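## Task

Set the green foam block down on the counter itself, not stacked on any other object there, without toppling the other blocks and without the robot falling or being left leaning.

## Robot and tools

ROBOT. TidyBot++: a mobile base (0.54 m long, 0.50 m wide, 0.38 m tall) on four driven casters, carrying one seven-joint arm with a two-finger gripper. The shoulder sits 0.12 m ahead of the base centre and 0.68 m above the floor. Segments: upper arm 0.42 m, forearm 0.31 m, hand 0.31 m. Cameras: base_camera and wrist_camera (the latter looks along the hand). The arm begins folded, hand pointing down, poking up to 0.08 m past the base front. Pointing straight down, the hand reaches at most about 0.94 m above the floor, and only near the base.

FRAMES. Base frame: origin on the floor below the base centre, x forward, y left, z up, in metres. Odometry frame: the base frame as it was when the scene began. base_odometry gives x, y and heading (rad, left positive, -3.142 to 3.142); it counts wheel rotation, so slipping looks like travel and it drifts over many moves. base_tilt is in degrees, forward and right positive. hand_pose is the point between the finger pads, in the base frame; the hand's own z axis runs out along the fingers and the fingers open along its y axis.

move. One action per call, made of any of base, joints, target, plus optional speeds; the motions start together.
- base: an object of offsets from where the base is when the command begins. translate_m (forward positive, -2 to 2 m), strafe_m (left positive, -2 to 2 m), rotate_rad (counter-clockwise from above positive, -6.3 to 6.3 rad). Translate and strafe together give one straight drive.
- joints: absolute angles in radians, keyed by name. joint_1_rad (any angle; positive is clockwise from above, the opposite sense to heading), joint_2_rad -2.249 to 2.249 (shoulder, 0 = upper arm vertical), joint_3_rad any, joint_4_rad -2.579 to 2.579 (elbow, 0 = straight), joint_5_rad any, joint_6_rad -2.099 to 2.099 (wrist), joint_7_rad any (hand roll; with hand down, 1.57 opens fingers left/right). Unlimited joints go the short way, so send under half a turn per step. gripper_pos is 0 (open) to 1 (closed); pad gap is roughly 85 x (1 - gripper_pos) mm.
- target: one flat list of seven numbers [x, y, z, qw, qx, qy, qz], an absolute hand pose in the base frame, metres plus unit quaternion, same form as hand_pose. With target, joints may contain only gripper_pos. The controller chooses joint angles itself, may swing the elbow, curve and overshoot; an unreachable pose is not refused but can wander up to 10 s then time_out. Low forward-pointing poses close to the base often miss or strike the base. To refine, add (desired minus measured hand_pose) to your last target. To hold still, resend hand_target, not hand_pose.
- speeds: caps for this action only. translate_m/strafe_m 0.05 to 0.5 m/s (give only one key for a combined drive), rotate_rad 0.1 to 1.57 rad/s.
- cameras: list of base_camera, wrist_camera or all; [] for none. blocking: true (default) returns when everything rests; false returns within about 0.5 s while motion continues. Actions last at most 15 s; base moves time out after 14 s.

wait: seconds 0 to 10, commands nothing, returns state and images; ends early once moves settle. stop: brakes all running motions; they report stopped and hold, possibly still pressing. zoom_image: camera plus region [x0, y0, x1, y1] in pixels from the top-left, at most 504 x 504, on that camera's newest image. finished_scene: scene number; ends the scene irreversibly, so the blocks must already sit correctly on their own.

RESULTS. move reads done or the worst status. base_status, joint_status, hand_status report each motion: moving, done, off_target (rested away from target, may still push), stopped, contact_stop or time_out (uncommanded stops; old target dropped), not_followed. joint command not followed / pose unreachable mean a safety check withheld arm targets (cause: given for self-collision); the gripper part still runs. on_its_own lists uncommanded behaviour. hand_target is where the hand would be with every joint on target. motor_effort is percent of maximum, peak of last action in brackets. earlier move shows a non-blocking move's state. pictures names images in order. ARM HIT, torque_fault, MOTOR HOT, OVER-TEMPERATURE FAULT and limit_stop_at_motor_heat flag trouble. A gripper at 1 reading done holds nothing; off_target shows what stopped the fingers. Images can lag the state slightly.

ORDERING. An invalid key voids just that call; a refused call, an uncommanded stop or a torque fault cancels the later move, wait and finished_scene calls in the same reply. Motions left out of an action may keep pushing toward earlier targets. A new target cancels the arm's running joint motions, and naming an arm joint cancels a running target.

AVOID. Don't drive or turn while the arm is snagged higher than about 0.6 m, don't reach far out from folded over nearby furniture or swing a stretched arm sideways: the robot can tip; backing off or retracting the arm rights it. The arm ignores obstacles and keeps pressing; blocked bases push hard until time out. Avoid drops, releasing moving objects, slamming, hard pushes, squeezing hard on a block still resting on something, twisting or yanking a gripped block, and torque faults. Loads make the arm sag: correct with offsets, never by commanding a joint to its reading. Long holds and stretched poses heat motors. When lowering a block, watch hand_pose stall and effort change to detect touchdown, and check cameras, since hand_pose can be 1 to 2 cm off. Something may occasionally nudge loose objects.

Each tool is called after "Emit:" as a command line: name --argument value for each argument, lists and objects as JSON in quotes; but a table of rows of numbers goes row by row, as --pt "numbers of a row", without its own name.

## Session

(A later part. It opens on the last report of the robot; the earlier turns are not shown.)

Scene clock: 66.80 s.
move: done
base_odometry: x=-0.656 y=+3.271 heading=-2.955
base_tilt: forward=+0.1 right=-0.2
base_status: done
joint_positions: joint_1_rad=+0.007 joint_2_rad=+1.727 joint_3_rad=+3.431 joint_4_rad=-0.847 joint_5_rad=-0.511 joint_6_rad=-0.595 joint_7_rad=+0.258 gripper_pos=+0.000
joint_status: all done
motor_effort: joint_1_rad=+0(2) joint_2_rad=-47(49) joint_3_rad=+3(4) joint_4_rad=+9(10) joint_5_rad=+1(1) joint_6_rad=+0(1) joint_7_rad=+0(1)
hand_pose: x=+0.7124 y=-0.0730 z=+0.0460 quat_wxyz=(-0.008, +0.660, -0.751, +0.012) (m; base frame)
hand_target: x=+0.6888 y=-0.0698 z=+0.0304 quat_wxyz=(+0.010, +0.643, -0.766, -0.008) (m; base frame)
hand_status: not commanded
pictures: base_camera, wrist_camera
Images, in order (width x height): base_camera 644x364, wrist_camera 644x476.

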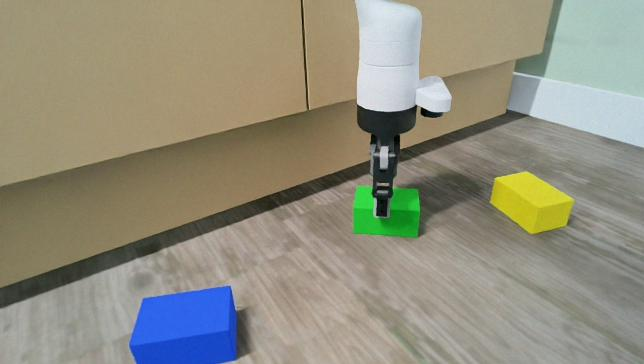

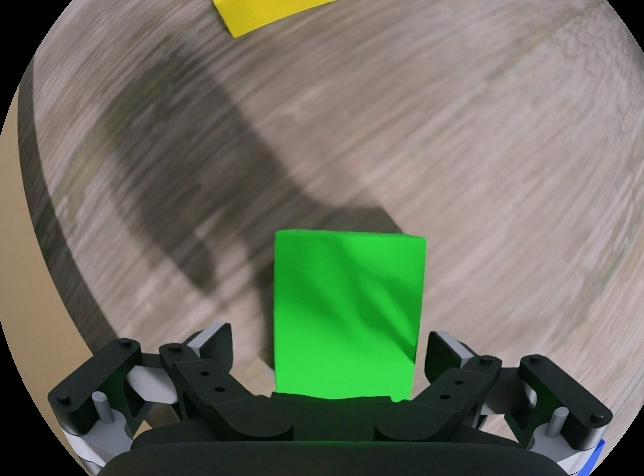

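Emit:
move --base '{"translate_m":0.01}' --joints '{"joint_2_rad":1.782}'

Emit:
move --joints '{"gripper_pos":0.2}'

Scene clock: 68.20 s.
move: done
base_odometry: x=-0.666 y=+3.269 heading=-2.955
base_tilt: forward=+0.2 right=-0.2
base_status: done
joint_positions: joint_1_rad=+0.007 joint_2_rad=+1.756 joint_3_rad=+3.431 joint_4_rad=-0.846 joint_5_rad=-0.511 joint_6_rad=-0.595 joint_7_rad=+0.258 gripper_pos=+0.000
joint_status: all done
motor_effort: joint_1_rad=+1(3) joint_2_rad=-47(49) joint_3_rad=+3(4) joint_4_rad=+8(9) joint_5_rad=+1(1) joint_6_rad=+0(1) joint_7_rad=-1(1)
hand_pose: x=+0.6950 y=-0.0728 z=+0.0297 quat_wxyz=(+0.002, +0.660, -0.751, +0.003) (m; base frame)
hand_target: x=+0.6710 y=-0.0696 z=+0.0152 quat_wxyz=(+0.020, +0.643, -0.766, -0.017) (m; base frame)
hand_status: not commanded
pictures: base_camera, wrist_camera
Images, in order (width x height): base_camera 644x364, wrist_camera 644x476.

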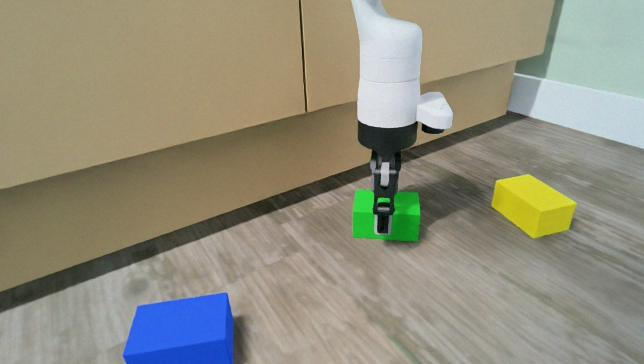

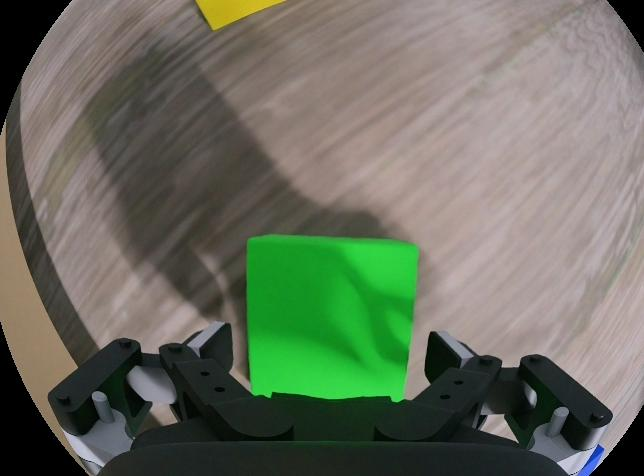

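Scene clock: 68.83 s.
move: done
base_odometry: x=-0.666 y=+3.269 heading=-2.955
base_tilt: forward=+0.2 right=-0.2
base_status: not commanded
joint_positions: joint_1_rad=+0.007 joint_2_rad=+1.755 joint_3_rad=+3.431 joint_4_rad=-0.846 joint_5_rad=-0.511 joint_6_rad=-0.595 joint_7_rad=+0.258 gripper_pos=+0.200
joint_status: all done
motor_effort: joint_1_rad=+1(1) joint_2_rad=-47(47) joint_3_rad=+3(3) joint_4_rad=+8(9) joint_5_rad=+0(1) joint_6_rad=+0(1) joint_7_rad=+0(1)
hand_pose: x=+0.6951 y=-0.0728 z=+0.0298 quat_wxyz=(+0.002, +0.660, -0.751, +0.003) (m; base frame)
hand_target: x=+0.6710 y=-0.0696 z=+0.0152 quat_wxyz=(+0.020, +0.643, -0.766, -0.017) (m; base frame)
hand_status: not commanded
pictures: base_camera, wrist_camera
Images, in order (width x height): base_camera 644x364, wrist_camera 644x476.

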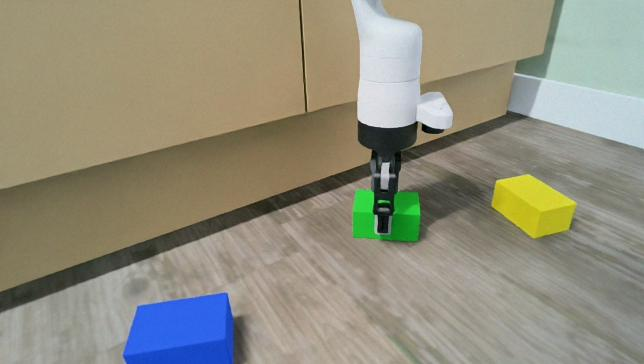

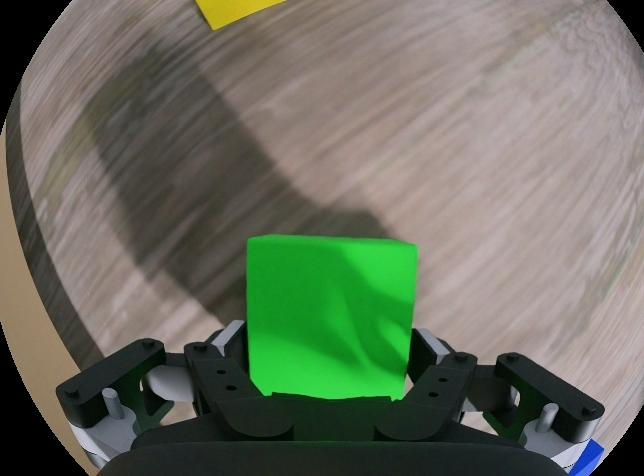

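Emit:
move --joints '{"gripper_pos":0.6}' --cameras '[]'

Emit:
move --target '[0.66, -0.07, 0.25, 0, 0.643, -0.766, 0]'

Emit:
move --target '[0.45, 0.0, 0.6, 0, 1, 0, 0]'

Scene clock: 73.37 s.
move: off_target
base_odometry: x=-0.666 y=+3.269 heading=-2.955
base_tilt: forward=+0.1 right=-0.2
base_status: not commanded
joint_positions: joint_1_rad=+0.007 joint_2_rad=+1.754 joint_3_rad=+3.431 joint_4_rad=-0.845 joint_5_rad=-0.509 joint_6_rad=-0.599 joint_7_rad=+0.258 gripper_pos=+0.403
joint_status: gripper_pos off_target (ended at +0.403, target +0.600)
motor_effort: joint_1_rad=+0(2) joint_2_rad=-43(47) joint_3_rad=+3(3) joint_4_rad=+7(11) joint_5_rad=+0(1) joint_6_rad=+0(5) joint_7_rad=-1(1)
hand_pose: x=+0.6956 y=-0.0728 z=+0.0310 quat_wxyz=(+0.003, +0.661, -0.751, +0.002) (m; base frame)
hand_target: x=+0.6710 y=-0.0696 z=+0.0152 quat_wxyz=(+0.020, +0.643, -0.766, -0.017) (m; base frame)
hand_status: not commanded
pictures: none
No camera images: "cameras" was empty.

Scene clock: 75.23 s.
move: done
base_odometry: x=-0.666 y=+3.269 heading=-2.955
base_tilt: forward=+0.2 right=-0.2
base_status: not commanded
joint_positions: joint_1_rad=-0.029 joint_2_rad=+1.212 joint_3_rad=+3.443 joint_4_rad=-1.429 joint_5_rad=-0.536 joint_6_rad=-0.599 joint_7_rad=+0.316 gripper_pos=+0.403
joint_status: not commanded
motor_effort: joint_1_rad=+0(1) joint_2_rad=-44(50) joint_3_rad=+4(4) joint_4_rad=+8(10) joint_5_rad=+0(1) joint_6_rad=+0(1) joint_7_rad=-1(1)
hand_pose: x=+0.6585 y=-0.0723 z=+0.2519 quat_wxyz=(+0.002, +0.624, -0.782, -0.009) (m; base frame)
hand_target: x=+0.6600 y=-0.0700 z=+0.2500 quat_wxyz=(+0.000, +0.643, -0.766, +0.000) (m; base frame)
hand_status: done (0.003 m and 3.0 deg from the pose sent, 0.222 m and 2.7 deg at the start)
pictures: base_camera, wrist_camera
Images, in order (width x height): base_camera 644x364, wrist_camera 644x476.

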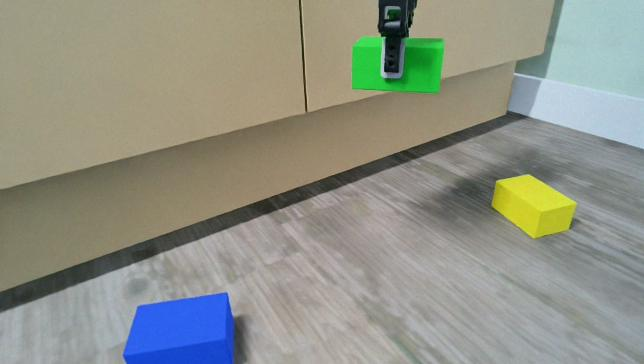

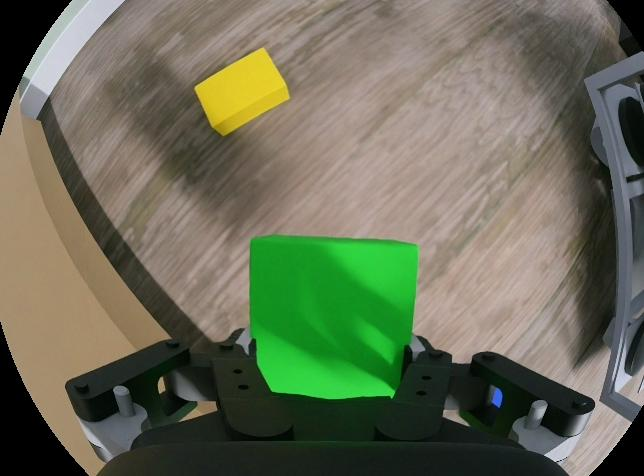

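Scene clock: 77.90 s.
move: done
base_odometry: x=-0.666 y=+3.269 heading=-2.955
base_tilt: forward=+0.2 right=-0.2
base_status: not commanded
joint_positions: joint_1_rad=-0.029 joint_2_rad=+0.184 joint_3_rad=+3.180 joint_4_rad=-2.001 joint_5_rad=-0.042 joint_6_rad=-0.882 joint_7_rad=+1.508 gripper_pos=+0.404
joint_status: not commanded
motor_effort: joint_1_rad=+0(2) joint_2_rad=-22(46) joint_3_rad=+0(5) joint_4_rad=+14(15) joint_5_rad=+0(1) joint_6_rad=+0(1) joint_7_rad=-1(2)
hand_pose: x=+0.4765 y=+0.0079 z=+0.6039 quat_wxyz=(-0.014, +0.998, -0.048, +0.037) (m; base frame)
hand_target: x=+0.4500 y=+0.0000 z=+0.6000 quat_wxyz=(+0.000, +1.000, +0.000, +0.000) (m; base frame)
hand_status: done (0.028 m and 7.2 deg from the pose sent, 0.412 m and 102.8 deg at the start)
pictures: base_camera, wrist_camera
Images, in order (width x height): base_camera 644x364, wrist_camera 644x476.

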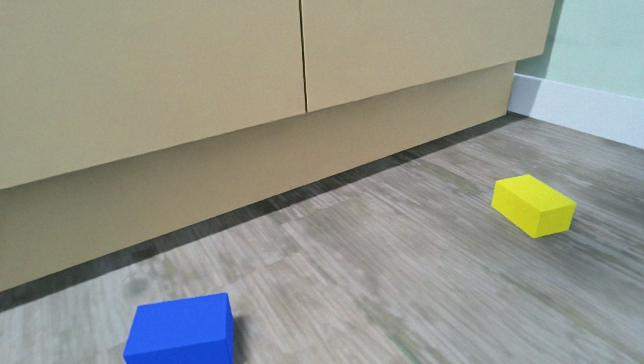

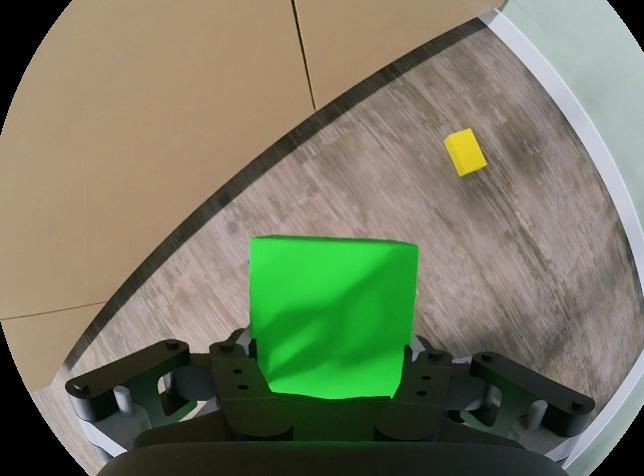

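Emit:
move --base '{"translate_m":-0.18,"strafe_m":0.24}' --speeds '{"strafe_m":0.15}' --target '[0.32, 0.0, 0.6, 0, 1, 0, 0]'

Emit:
move --base '{"rotate_rad":0.77}' --speeds '{"rotate_rad":0.5}'

Scene clock: 81.97 s.
move: done
base_odometry: x=-0.445 y=+3.066 heading=-2.954
base_tilt: forward=+0.2 right=-0.2
base_status: done
joint_positions: joint_1_rad=-0.023 joint_2_rad=-0.117 joint_3_rad=+3.167 joint_4_rad=-2.325 joint_5_rad=-0.034 joint_6_rad=-0.883 joint_7_rad=+1.510 gripper_pos=+0.404
joint_status: not commanded
motor_effort: joint_1_rad=+1(2) joint_2_rad=-11(24) joint_3_rad=+0(2) joint_4_rad=+14(15) joint_5_rad=+0(1) joint_6_rad=+0(1) joint_7_rad=+0(1)
hand_pose: x=+0.3389 y=+0.0093 z=+0.6020 quat_wxyz=(-0.016, +0.999, -0.042, +0.025) (m; base frame)
hand_target: x=+0.3200 y=+0.0000 z=+0.6000 quat_wxyz=(+0.000, +1.000, +0.000, +0.000) (m; base frame)
hand_status: done (0.021 m and 5.9 deg from the pose sent, 0.157 m and 7.2 deg at the start)
pictures: base_camera, wrist_camera
Images, in order (width x height): base_camera 644x364, wrist_camera 644x476.

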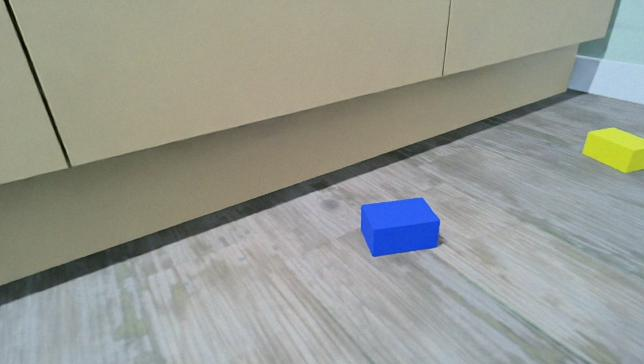

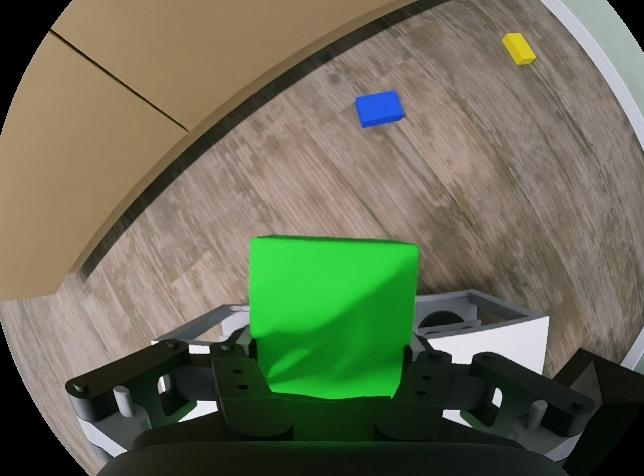

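Scene clock: 84.13 s.
move: done
base_odometry: x=-0.445 y=+3.066 heading=-2.185
base_tilt: forward=+0.1 right=-0.2
base_status: done
joint_positions: joint_1_rad=-0.022 joint_2_rad=-0.117 joint_3_rad=+3.166 joint_4_rad=-2.325 joint_5_rad=-0.032 joint_6_rad=-0.883 joint_7_rad=+1.510 gripper_pos=+0.404
joint_status: not commanded
motor_effort: joint_1_rad=+0(1) joint_2_rad=-11(11) joint_3_rad=+0(1) joint_4_rad=+14(15) joint_5_rad=+1(1) joint_6_rad=+1(1) joint_7_rad=+0(1)
hand_pose: x=+0.3389 y=+0.0088 z=+0.6020 quat_wxyz=(-0.015, +0.999, -0.041, +0.025) (m; base frame)
hand_target: x=+0.3200 y=+0.0000 z=+0.6000 quat_wxyz=(+0.000, +1.000, +0.000, +0.000) (m; base frame)
hand_status: not commanded
pictures: base_camera, wrist_camera
Images, in order (width x height): base_camera 644x364, wrist_camera 644x476.

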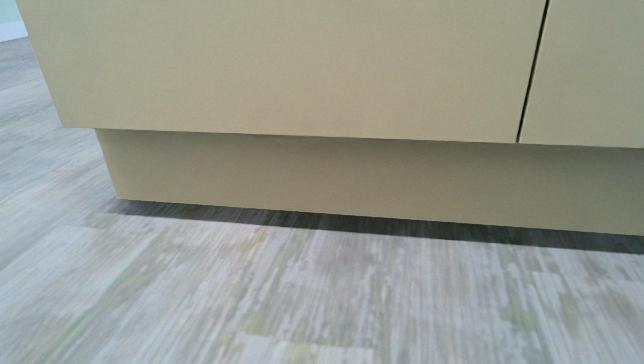

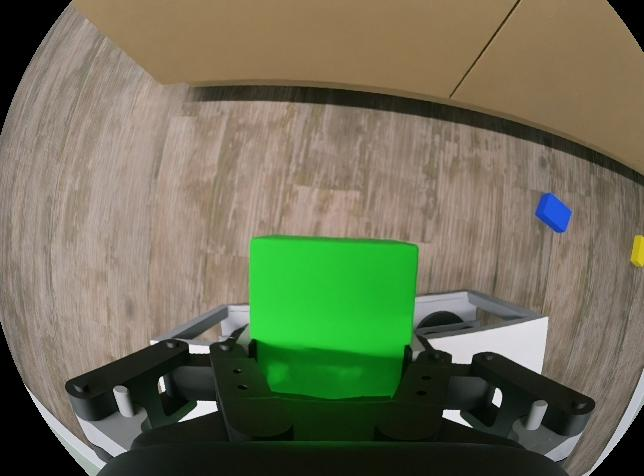

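Emit:
move --base '{"rotate_rad":-0.13}' --target '[0.45, 0.0, 0.93, 0, 1, 0, 0]' --cameras '[]'

Emit:
move --joints '{"joint_6_rad":-0.9}'

Scene clock: 88.43 s.
move: done
base_odometry: x=-0.445 y=+3.066 heading=-2.314
base_tilt: forward=+0.1 right=-0.3
base_status: done
joint_positions: joint_1_rad=-0.021 joint_2_rad=+0.097 joint_3_rad=+3.166 joint_4_rad=-1.000 joint_5_rad=-0.030 joint_6_rad=-1.975 joint_7_rad=+1.511 gripper_pos=+0.404
joint_status: not commanded
motor_effort: joint_1_rad=+0(1) joint_2_rad=-20(21) joint_3_rad=+0(1) joint_4_rad=+16(18) joint_5_rad=+0(1) joint_6_rad=+1(1) joint_7_rad=+0(2)
hand_pose: x=+0.4614 y=+0.0094 z=+0.9333 quat_wxyz=(-0.013, +0.999, -0.025, +0.034) (m; base frame)
hand_target: x=+0.4500 y=+0.0000 z=+0.9300 quat_wxyz=(+0.000, +1.000, +0.000, +0.000) (m; base frame)
hand_status: done (0.015 m and 5.1 deg from the pose sent, 0.346 m and 5.8 deg at the start)
pictures: none
No camera images: "cameras" was empty.

Scene clock: 90.23 s.
move: done
base_odometry: x=-0.445 y=+3.066 heading=-2.314
base_tilt: forward=+0.2 right=-0.2
base_status: not commanded
joint_positions: joint_1_rad=-0.021 joint_2_rad=+0.102 joint_3_rad=+3.166 joint_4_rad=-0.994 joint_5_rad=-0.030 joint_6_rad=-0.964 joint_7_rad=+1.511 gripper_pos=+0.404
joint_status: all done
motor_effort: joint_1_rad=+2(2) joint_2_rad=-25(25) joint_3_rad=+0(1) joint_4_rad=+21(21) joint_5_rad=+0(1) joint_6_rad=+8(8) joint_7_rad=+0(1)
hand_pose: x=+0.7163 y=+0.0081 z=+1.0981 quat_wxyz=(-0.028, +0.857, -0.027, +0.514) (m; base frame)
hand_target: x=+0.7327 y=-0.0025 z=+1.1109 quat_wxyz=(+0.005, +0.842, +0.000, +0.539) (m; base frame)
hand_status: not commanded
pictures: base_camera, wrist_camera
Images, in order (width x height): base_camera 644x364, wrist_camera 644x476.

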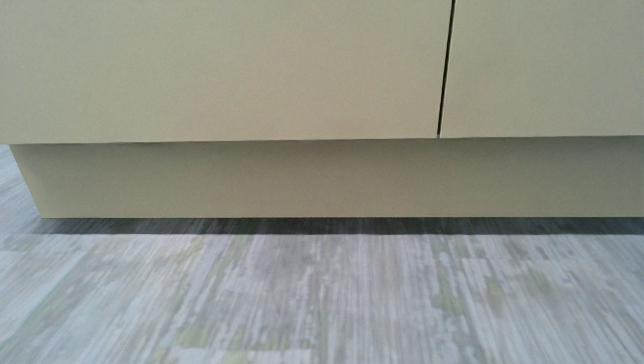

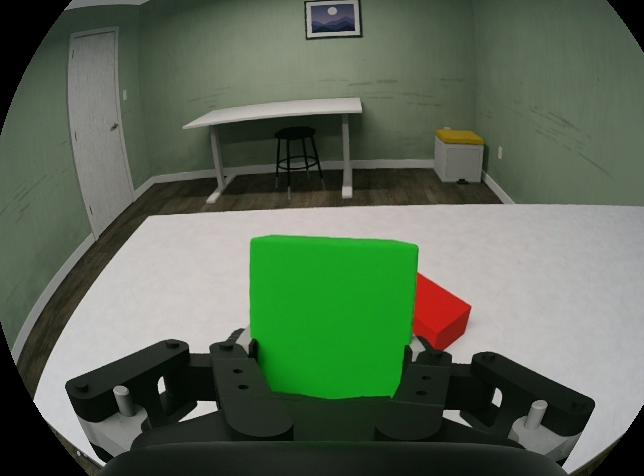

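Emit:
move --base '{"translate_m":0.22,"strafe_m":0.06}' --speeds '{"translate_m":0.2}'

Emit:
move --joints '{"joint_6_rad":-1.6}'

Scene clock: 93.17 s.
move: done
base_odometry: x=-0.550 y=+2.864 heading=-2.313
base_tilt: forward=+0.1 right=-0.3
base_status: done
joint_positions: joint_1_rad=-0.021 joint_2_rad=+0.112 joint_3_rad=+3.166 joint_4_rad=-0.994 joint_5_rad=-0.030 joint_6_rad=-0.962 joint_7_rad=+1.511 gripper_pos=+0.404
joint_status: not commanded
motor_effort: joint_1_rad=-1(1) joint_2_rad=-26(29) joint_3_rad=+0(1) joint_4_rad=+21(21) joint_5_rad=+0(1) joint_6_rad=+8(8) joint_7_rad=-1(1)
hand_pose: x=+0.7211 y=+0.0082 z=+1.0923 quat_wxyz=(-0.028, +0.859, -0.027, +0.511) (m; base frame)
hand_target: x=+0.7327 y=-0.0025 z=+1.1109 quat_wxyz=(+0.005, +0.842, +0.000, +0.539) (m; base frame)
hand_status: not commanded
pictures: base_camera, wrist_camera
Images, in order (width x height): base_camera 644x364, wrist_camera 644x476.

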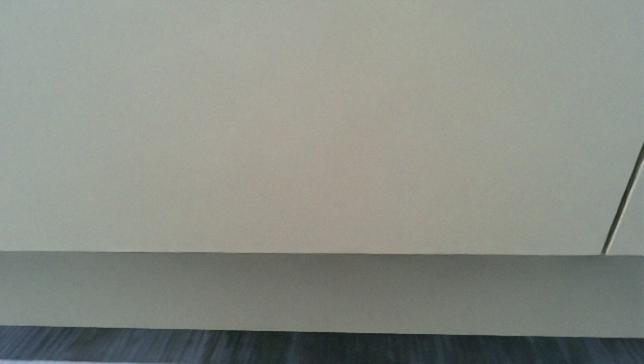

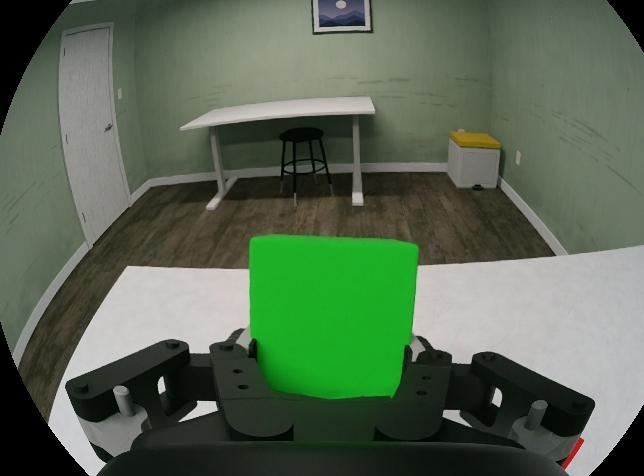

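Scene clock: 94.57 s.
move: done
base_odometry: x=-0.550 y=+2.864 heading=-2.313
base_tilt: forward=+0.2 right=-0.2
base_status: not commanded
joint_positions: joint_1_rad=-0.021 joint_2_rad=+0.113 joint_3_rad=+3.166 joint_4_rad=-0.991 joint_5_rad=-0.030 joint_6_rad=-1.549 joint_7_rad=+1.511 gripper_pos=+0.404
joint_status: all done
motor_effort: joint_1_rad=-1(1) joint_2_rad=-23(26) joint_3_rad=+0(1) joint_4_rad=+18(21) joint_5_rad=+1(1) joint_6_rad=+4(7) joint_7_rad=-1(1)
hand_pose: x=+0.5933 y=+0.0099 z=+0.9667 quat_wxyz=(-0.020, +0.970, -0.027, +0.241) (m; base frame)
hand_target: x=+0.5822 y=-0.0012 z=+0.9595 quat_wxyz=(+0.002, +0.976, +0.000, +0.218) (m; base frame)
hand_status: not commanded
pictures: base_camera, wrist_camera
Images, in order (width x height): base_camera 644x364, wrist_camera 644x476.

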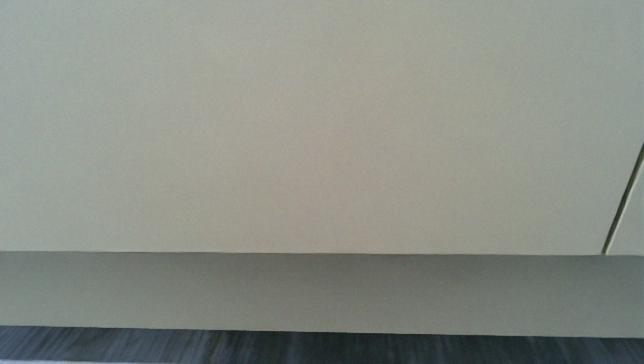

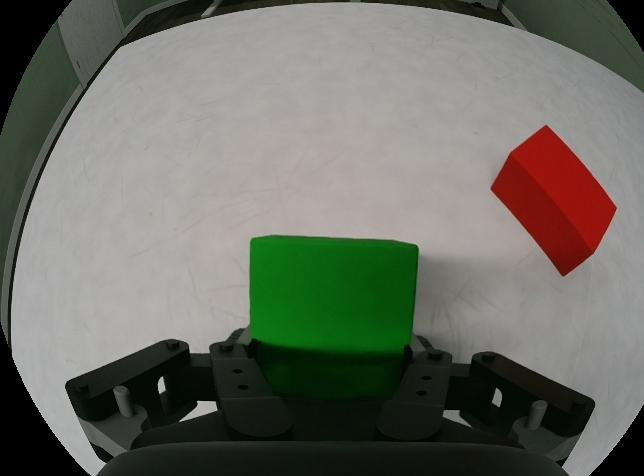

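Emit:
move --target '[0.53, 0.02, 0.948, 0, 1, 0, 0]'

Emit:
move --target '[0.525, 0.02, 0.93, 0, 1, 0, 0]'

Scene clock: 97.27 s.
move: off_target
base_odometry: x=-0.550 y=+2.864 heading=-2.313
base_tilt: forward=+0.2 right=-0.2
base_status: not commanded
joint_positions: joint_1_rad=-0.039 joint_2_rad=+0.369 joint_3_rad=+3.166 joint_4_rad=-0.558 joint_5_rad=-0.030 joint_6_rad=-2.041 joint_7_rad=+1.511 gripper_pos=+0.404
joint_status: not commanded
motor_effort: joint_1_rad=+0(2) joint_2_rad=-29(31) joint_3_rad=+0(1) joint_4_rad=+15(19) joint_5_rad=+0(1) joint_6_rad=+1(5) joint_7_rad=-1(1)
hand_pose: x=+0.5759 y=+0.0194 z=+0.9561 quat_wxyz=(-0.012, +0.996, -0.013, +0.086) (m; base frame)
hand_target: x=+0.5638 y=+0.0212 z=+0.9498 quat_wxyz=(-0.002, +0.999, +0.000, +0.054) (m; base frame)
hand_status: off_target (0.047 m and 10.1 deg from the pose sent, 0.067 m and 28.2 deg at the start; a joint's target at an end of its range on 40 of 40 steps)
pictures: base_camera, wrist_camera
Images, in order (width x height): base_camera 644x364, wrist_camera 644x476.

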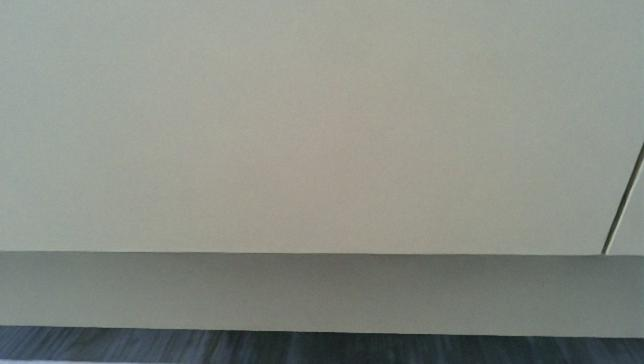

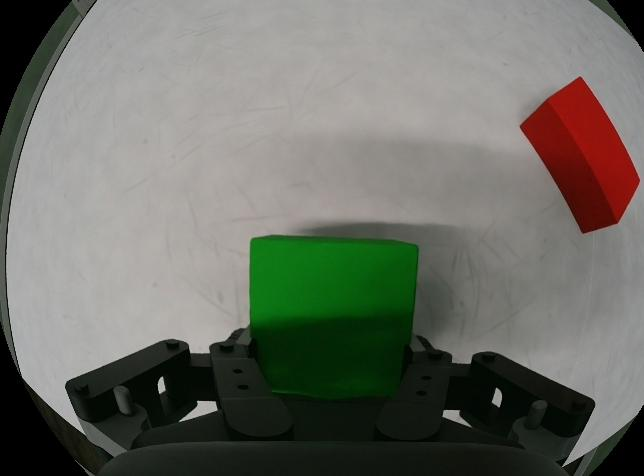

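Scene clock: 99.07 s.
move: done
base_odometry: x=-0.550 y=+2.864 heading=-2.313
base_tilt: forward=+0.1 right=-0.2
base_status: not commanded
joint_positions: joint_1_rad=-0.040 joint_2_rad=+0.312 joint_3_rad=+3.166 joint_4_rad=-0.677 joint_5_rad=-0.030 joint_6_rad=-2.048 joint_7_rad=+1.511 gripper_pos=+0.404
joint_status: not commanded
motor_effort: joint_1_rad=-1(1) joint_2_rad=-24(29) joint_3_rad=+0(1) joint_4_rad=+11(15) joint_5_rad=+0(1) joint_6_rad=-3(7) joint_7_rad=-1(1)
hand_pose: x=+0.5432 y=+0.0188 z=+0.9452 quat_wxyz=(-0.011, +0.999, -0.014, +0.052) (m; base frame)
hand_target: x=+0.5271 y=+0.0201 z=+0.9300 quat_wxyz=(+0.000, +1.000, +0.000, +0.003) (m; base frame)
hand_status: done (0.024 m and 6.2 deg from the pose sent, 0.057 m and 10.1 deg at the start; a joint's target at an end of its range on 25 of 25 steps)
pictures: base_camera, wrist_camera
Images, in order (width x height): base_camera 644x364, wrist_camera 644x476.

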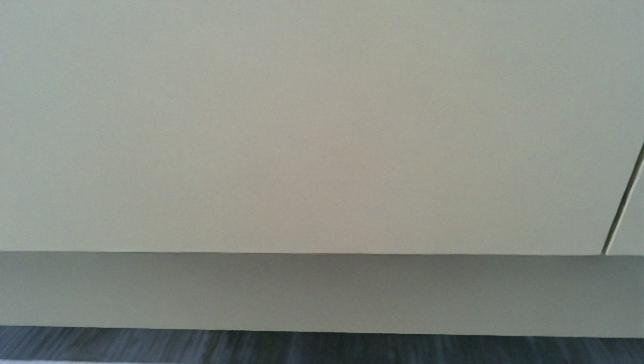

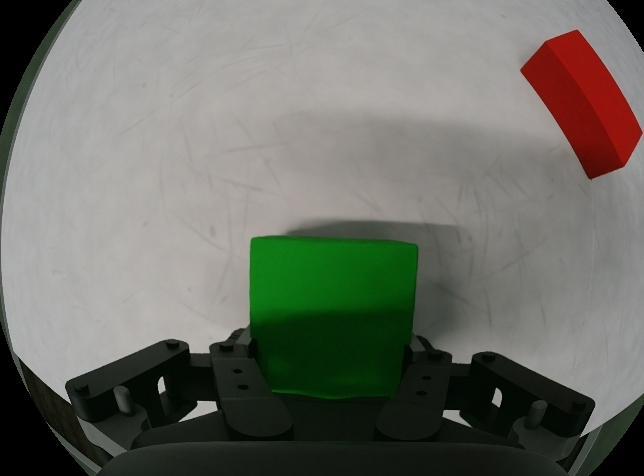

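Emit:
move --target '[0.51, 0.02, 0.922, 0, 1, 0, 0]'

Emit:
move --joints '{"gripper_pos":0.34}'

Emit:
move --joints '{"gripper_pos":0.0}'

Emit:
move --joints '{"joint_2_rad":0.1, "joint_4_rad":-0.7,"joint_6_rad":-1.9}'

Scene clock: 100.97 s.
move: off_target
base_odometry: x=-0.550 y=+2.864 heading=-2.313
base_tilt: forward=+0.1 right=-0.2
base_status: not commanded
joint_positions: joint_1_rad=-0.042 joint_2_rad=+0.250 joint_3_rad=+3.166 joint_4_rad=-0.769 joint_5_rad=-0.030 joint_6_rad=-2.048 joint_7_rad=+1.511 gripper_pos=+0.404
joint_status: not commanded
motor_effort: joint_1_rad=+0(1) joint_2_rad=-20(24) joint_3_rad=+0(1) joint_4_rad=+8(10) joint_5_rad=+0(1) joint_6_rad=-4(5) joint_7_rad=+0(1)
hand_pose: x=+0.5138 y=+0.0183 z=+0.9436 quat_wxyz=(-0.011, +0.999, -0.013, +0.036) (m; base frame)
hand_target: x=+0.5100 y=+0.0200 z=+0.9220 quat_wxyz=(+0.000, +1.000, +0.000, +0.000) (m; base frame)
hand_status: off_target (0.022 m and 4.6 deg from the pose sent, 0.041 m and 6.2 deg at the start)
pictures: base_camera, wrist_camera
Images, in order (width x height): base_camera 644x364, wrist_camera 644x476.

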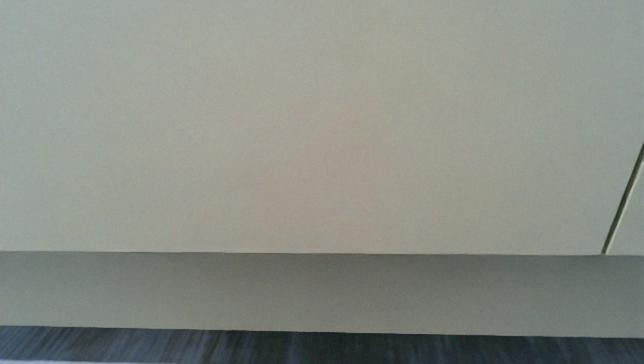

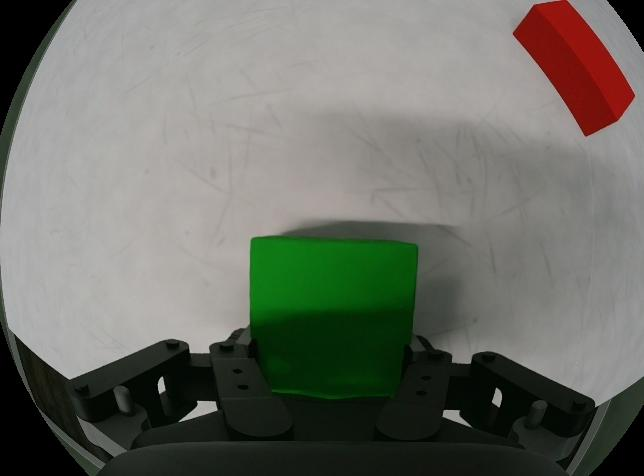

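Scene clock: 101.67 s.
move: done
base_odometry: x=-0.550 y=+2.864 heading=-2.313
base_tilt: forward=+0.2 right=-0.2
base_status: not commanded
joint_positions: joint_1_rad=-0.042 joint_2_rad=+0.250 joint_3_rad=+3.166 joint_4_rad=-0.778 joint_5_rad=-0.030 joint_6_rad=-2.048 joint_7_rad=+1.511 gripper_pos=+0.340
joint_status: all done
motor_effort: joint_1_rad=+0(1) joint_2_rad=-21(23) joint_3_rad=+0(0) joint_4_rad=+9(12) joint_5_rad=+0(1) joint_6_rad=-5(5) joint_7_rad=+0(2)
hand_pose: x=+0.5124 y=+0.0185 z=+0.9412 quat_wxyz=(-0.011, +0.999, -0.013, +0.032) (m; base frame)
hand_target: x=+0.5100 y=+0.0200 z=+0.9220 quat_wxyz=(+0.000, +1.000, +0.000, +0.000) (m; base frame)
hand_status: not commanded
pictures: base_camera, wrist_camera
Images, in order (width x height): base_camera 644x364, wrist_camera 644x476.

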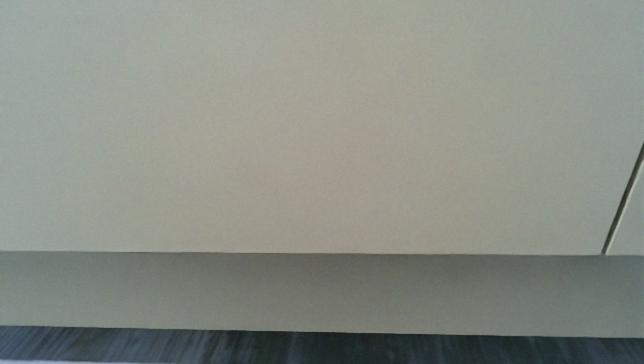

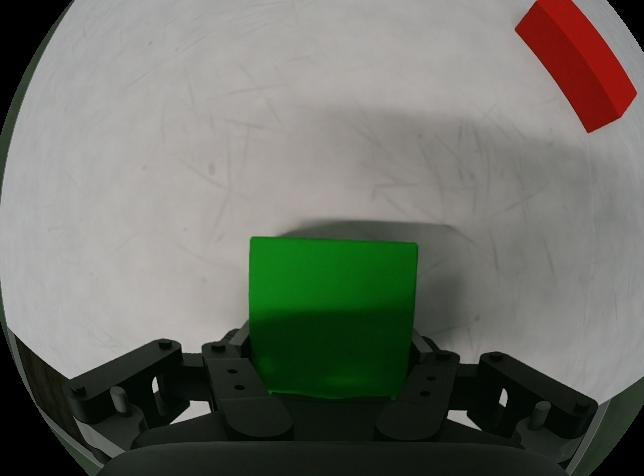

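Scene clock: 102.40 s.
move: done
base_odometry: x=-0.550 y=+2.864 heading=-2.313
base_tilt: forward=+0.2 right=-0.2
base_status: not commanded
joint_positions: joint_1_rad=-0.042 joint_2_rad=+0.259 joint_3_rad=+3.166 joint_4_rad=-0.809 joint_5_rad=-0.030 joint_6_rad=-2.048 joint_7_rad=+1.511 gripper_pos=+0.000
joint_status: all done
motor_effort: joint_1_rad=+1(1) joint_2_rad=-26(27) joint_3_rad=+0(1) joint_4_rad=+15(16) joint_5_rad=+0(1) joint_6_rad=+0(4) joint_7_rad=-1(1)
hand_pose: x=+0.5099 y=+0.0185 z=+0.9291 quat_wxyz=(-0.011, +1.000, -0.013, +0.013) (m; base frame)
hand_target: x=+0.5100 y=+0.0200 z=+0.9220 quat_wxyz=(+0.000, +1.000, +0.000, +0.000) (m; base frame)
hand_status: not commanded
pictures: base_camera, wrist_camera
Images, in order (width x height): base_camera 644x364, wrist_camera 644x476.

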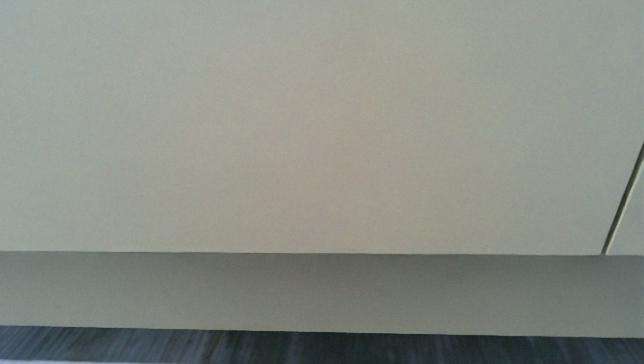

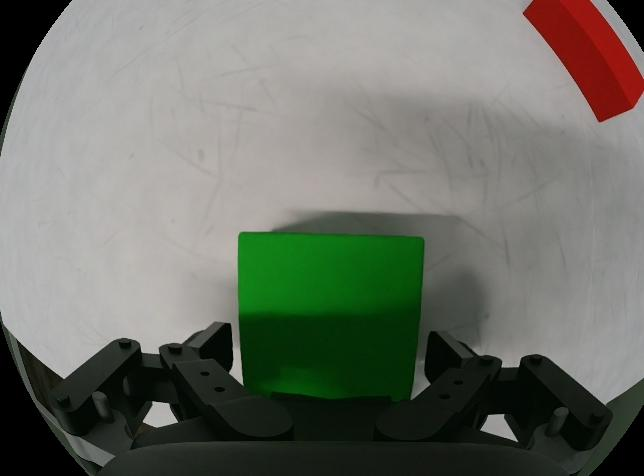

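Scene clock: 103.83 s.
move: done
base_odometry: x=-0.550 y=+2.864 heading=-2.313
base_tilt: forward=+0.2 right=-0.2
base_status: not commanded
joint_positions: joint_1_rad=-0.042 joint_2_rad=+0.089 joint_3_rad=+3.166 joint_4_rad=-0.707 joint_5_rad=-0.030 joint_6_rad=-1.962 joint_7_rad=+1.511 gripper_pos=+0.000
joint_status: all done
motor_effort: joint_1_rad=-1(1) joint_2_rad=-19(29) joint_3_rad=+0(1) joint_4_rad=+15(17) joint_5_rad=+0(1) joint_6_rad=+3(4) joint_7_rad=+0(1)
hand_pose: x=+0.4973 y=+0.0175 z=+1.0324 quat_wxyz=(-0.019, +0.981, -0.012, +0.190) (m; base frame)
hand_target: x=+0.5194 y=+0.0193 z=+1.0380 quat_wxyz=(-0.011, +0.976, +0.000, +0.219) (m; base frame)
hand_status: not commanded
pictures: base_camera, wrist_camera
Images, in order (width x height): base_camera 644x364, wrist_camera 644x476.

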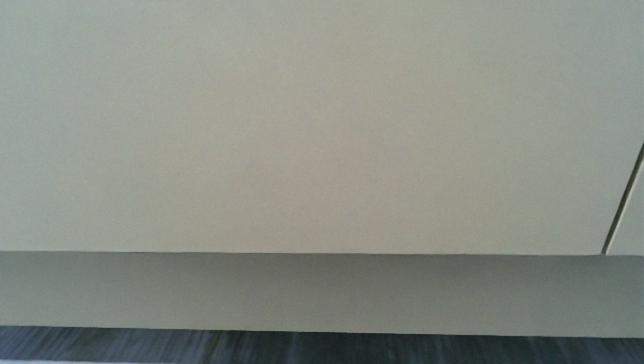

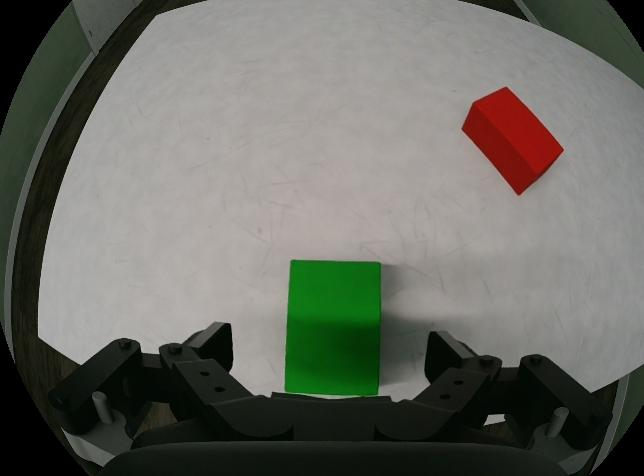

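Emit:
finished_scene --scene 2

The scene is finished: the task was done.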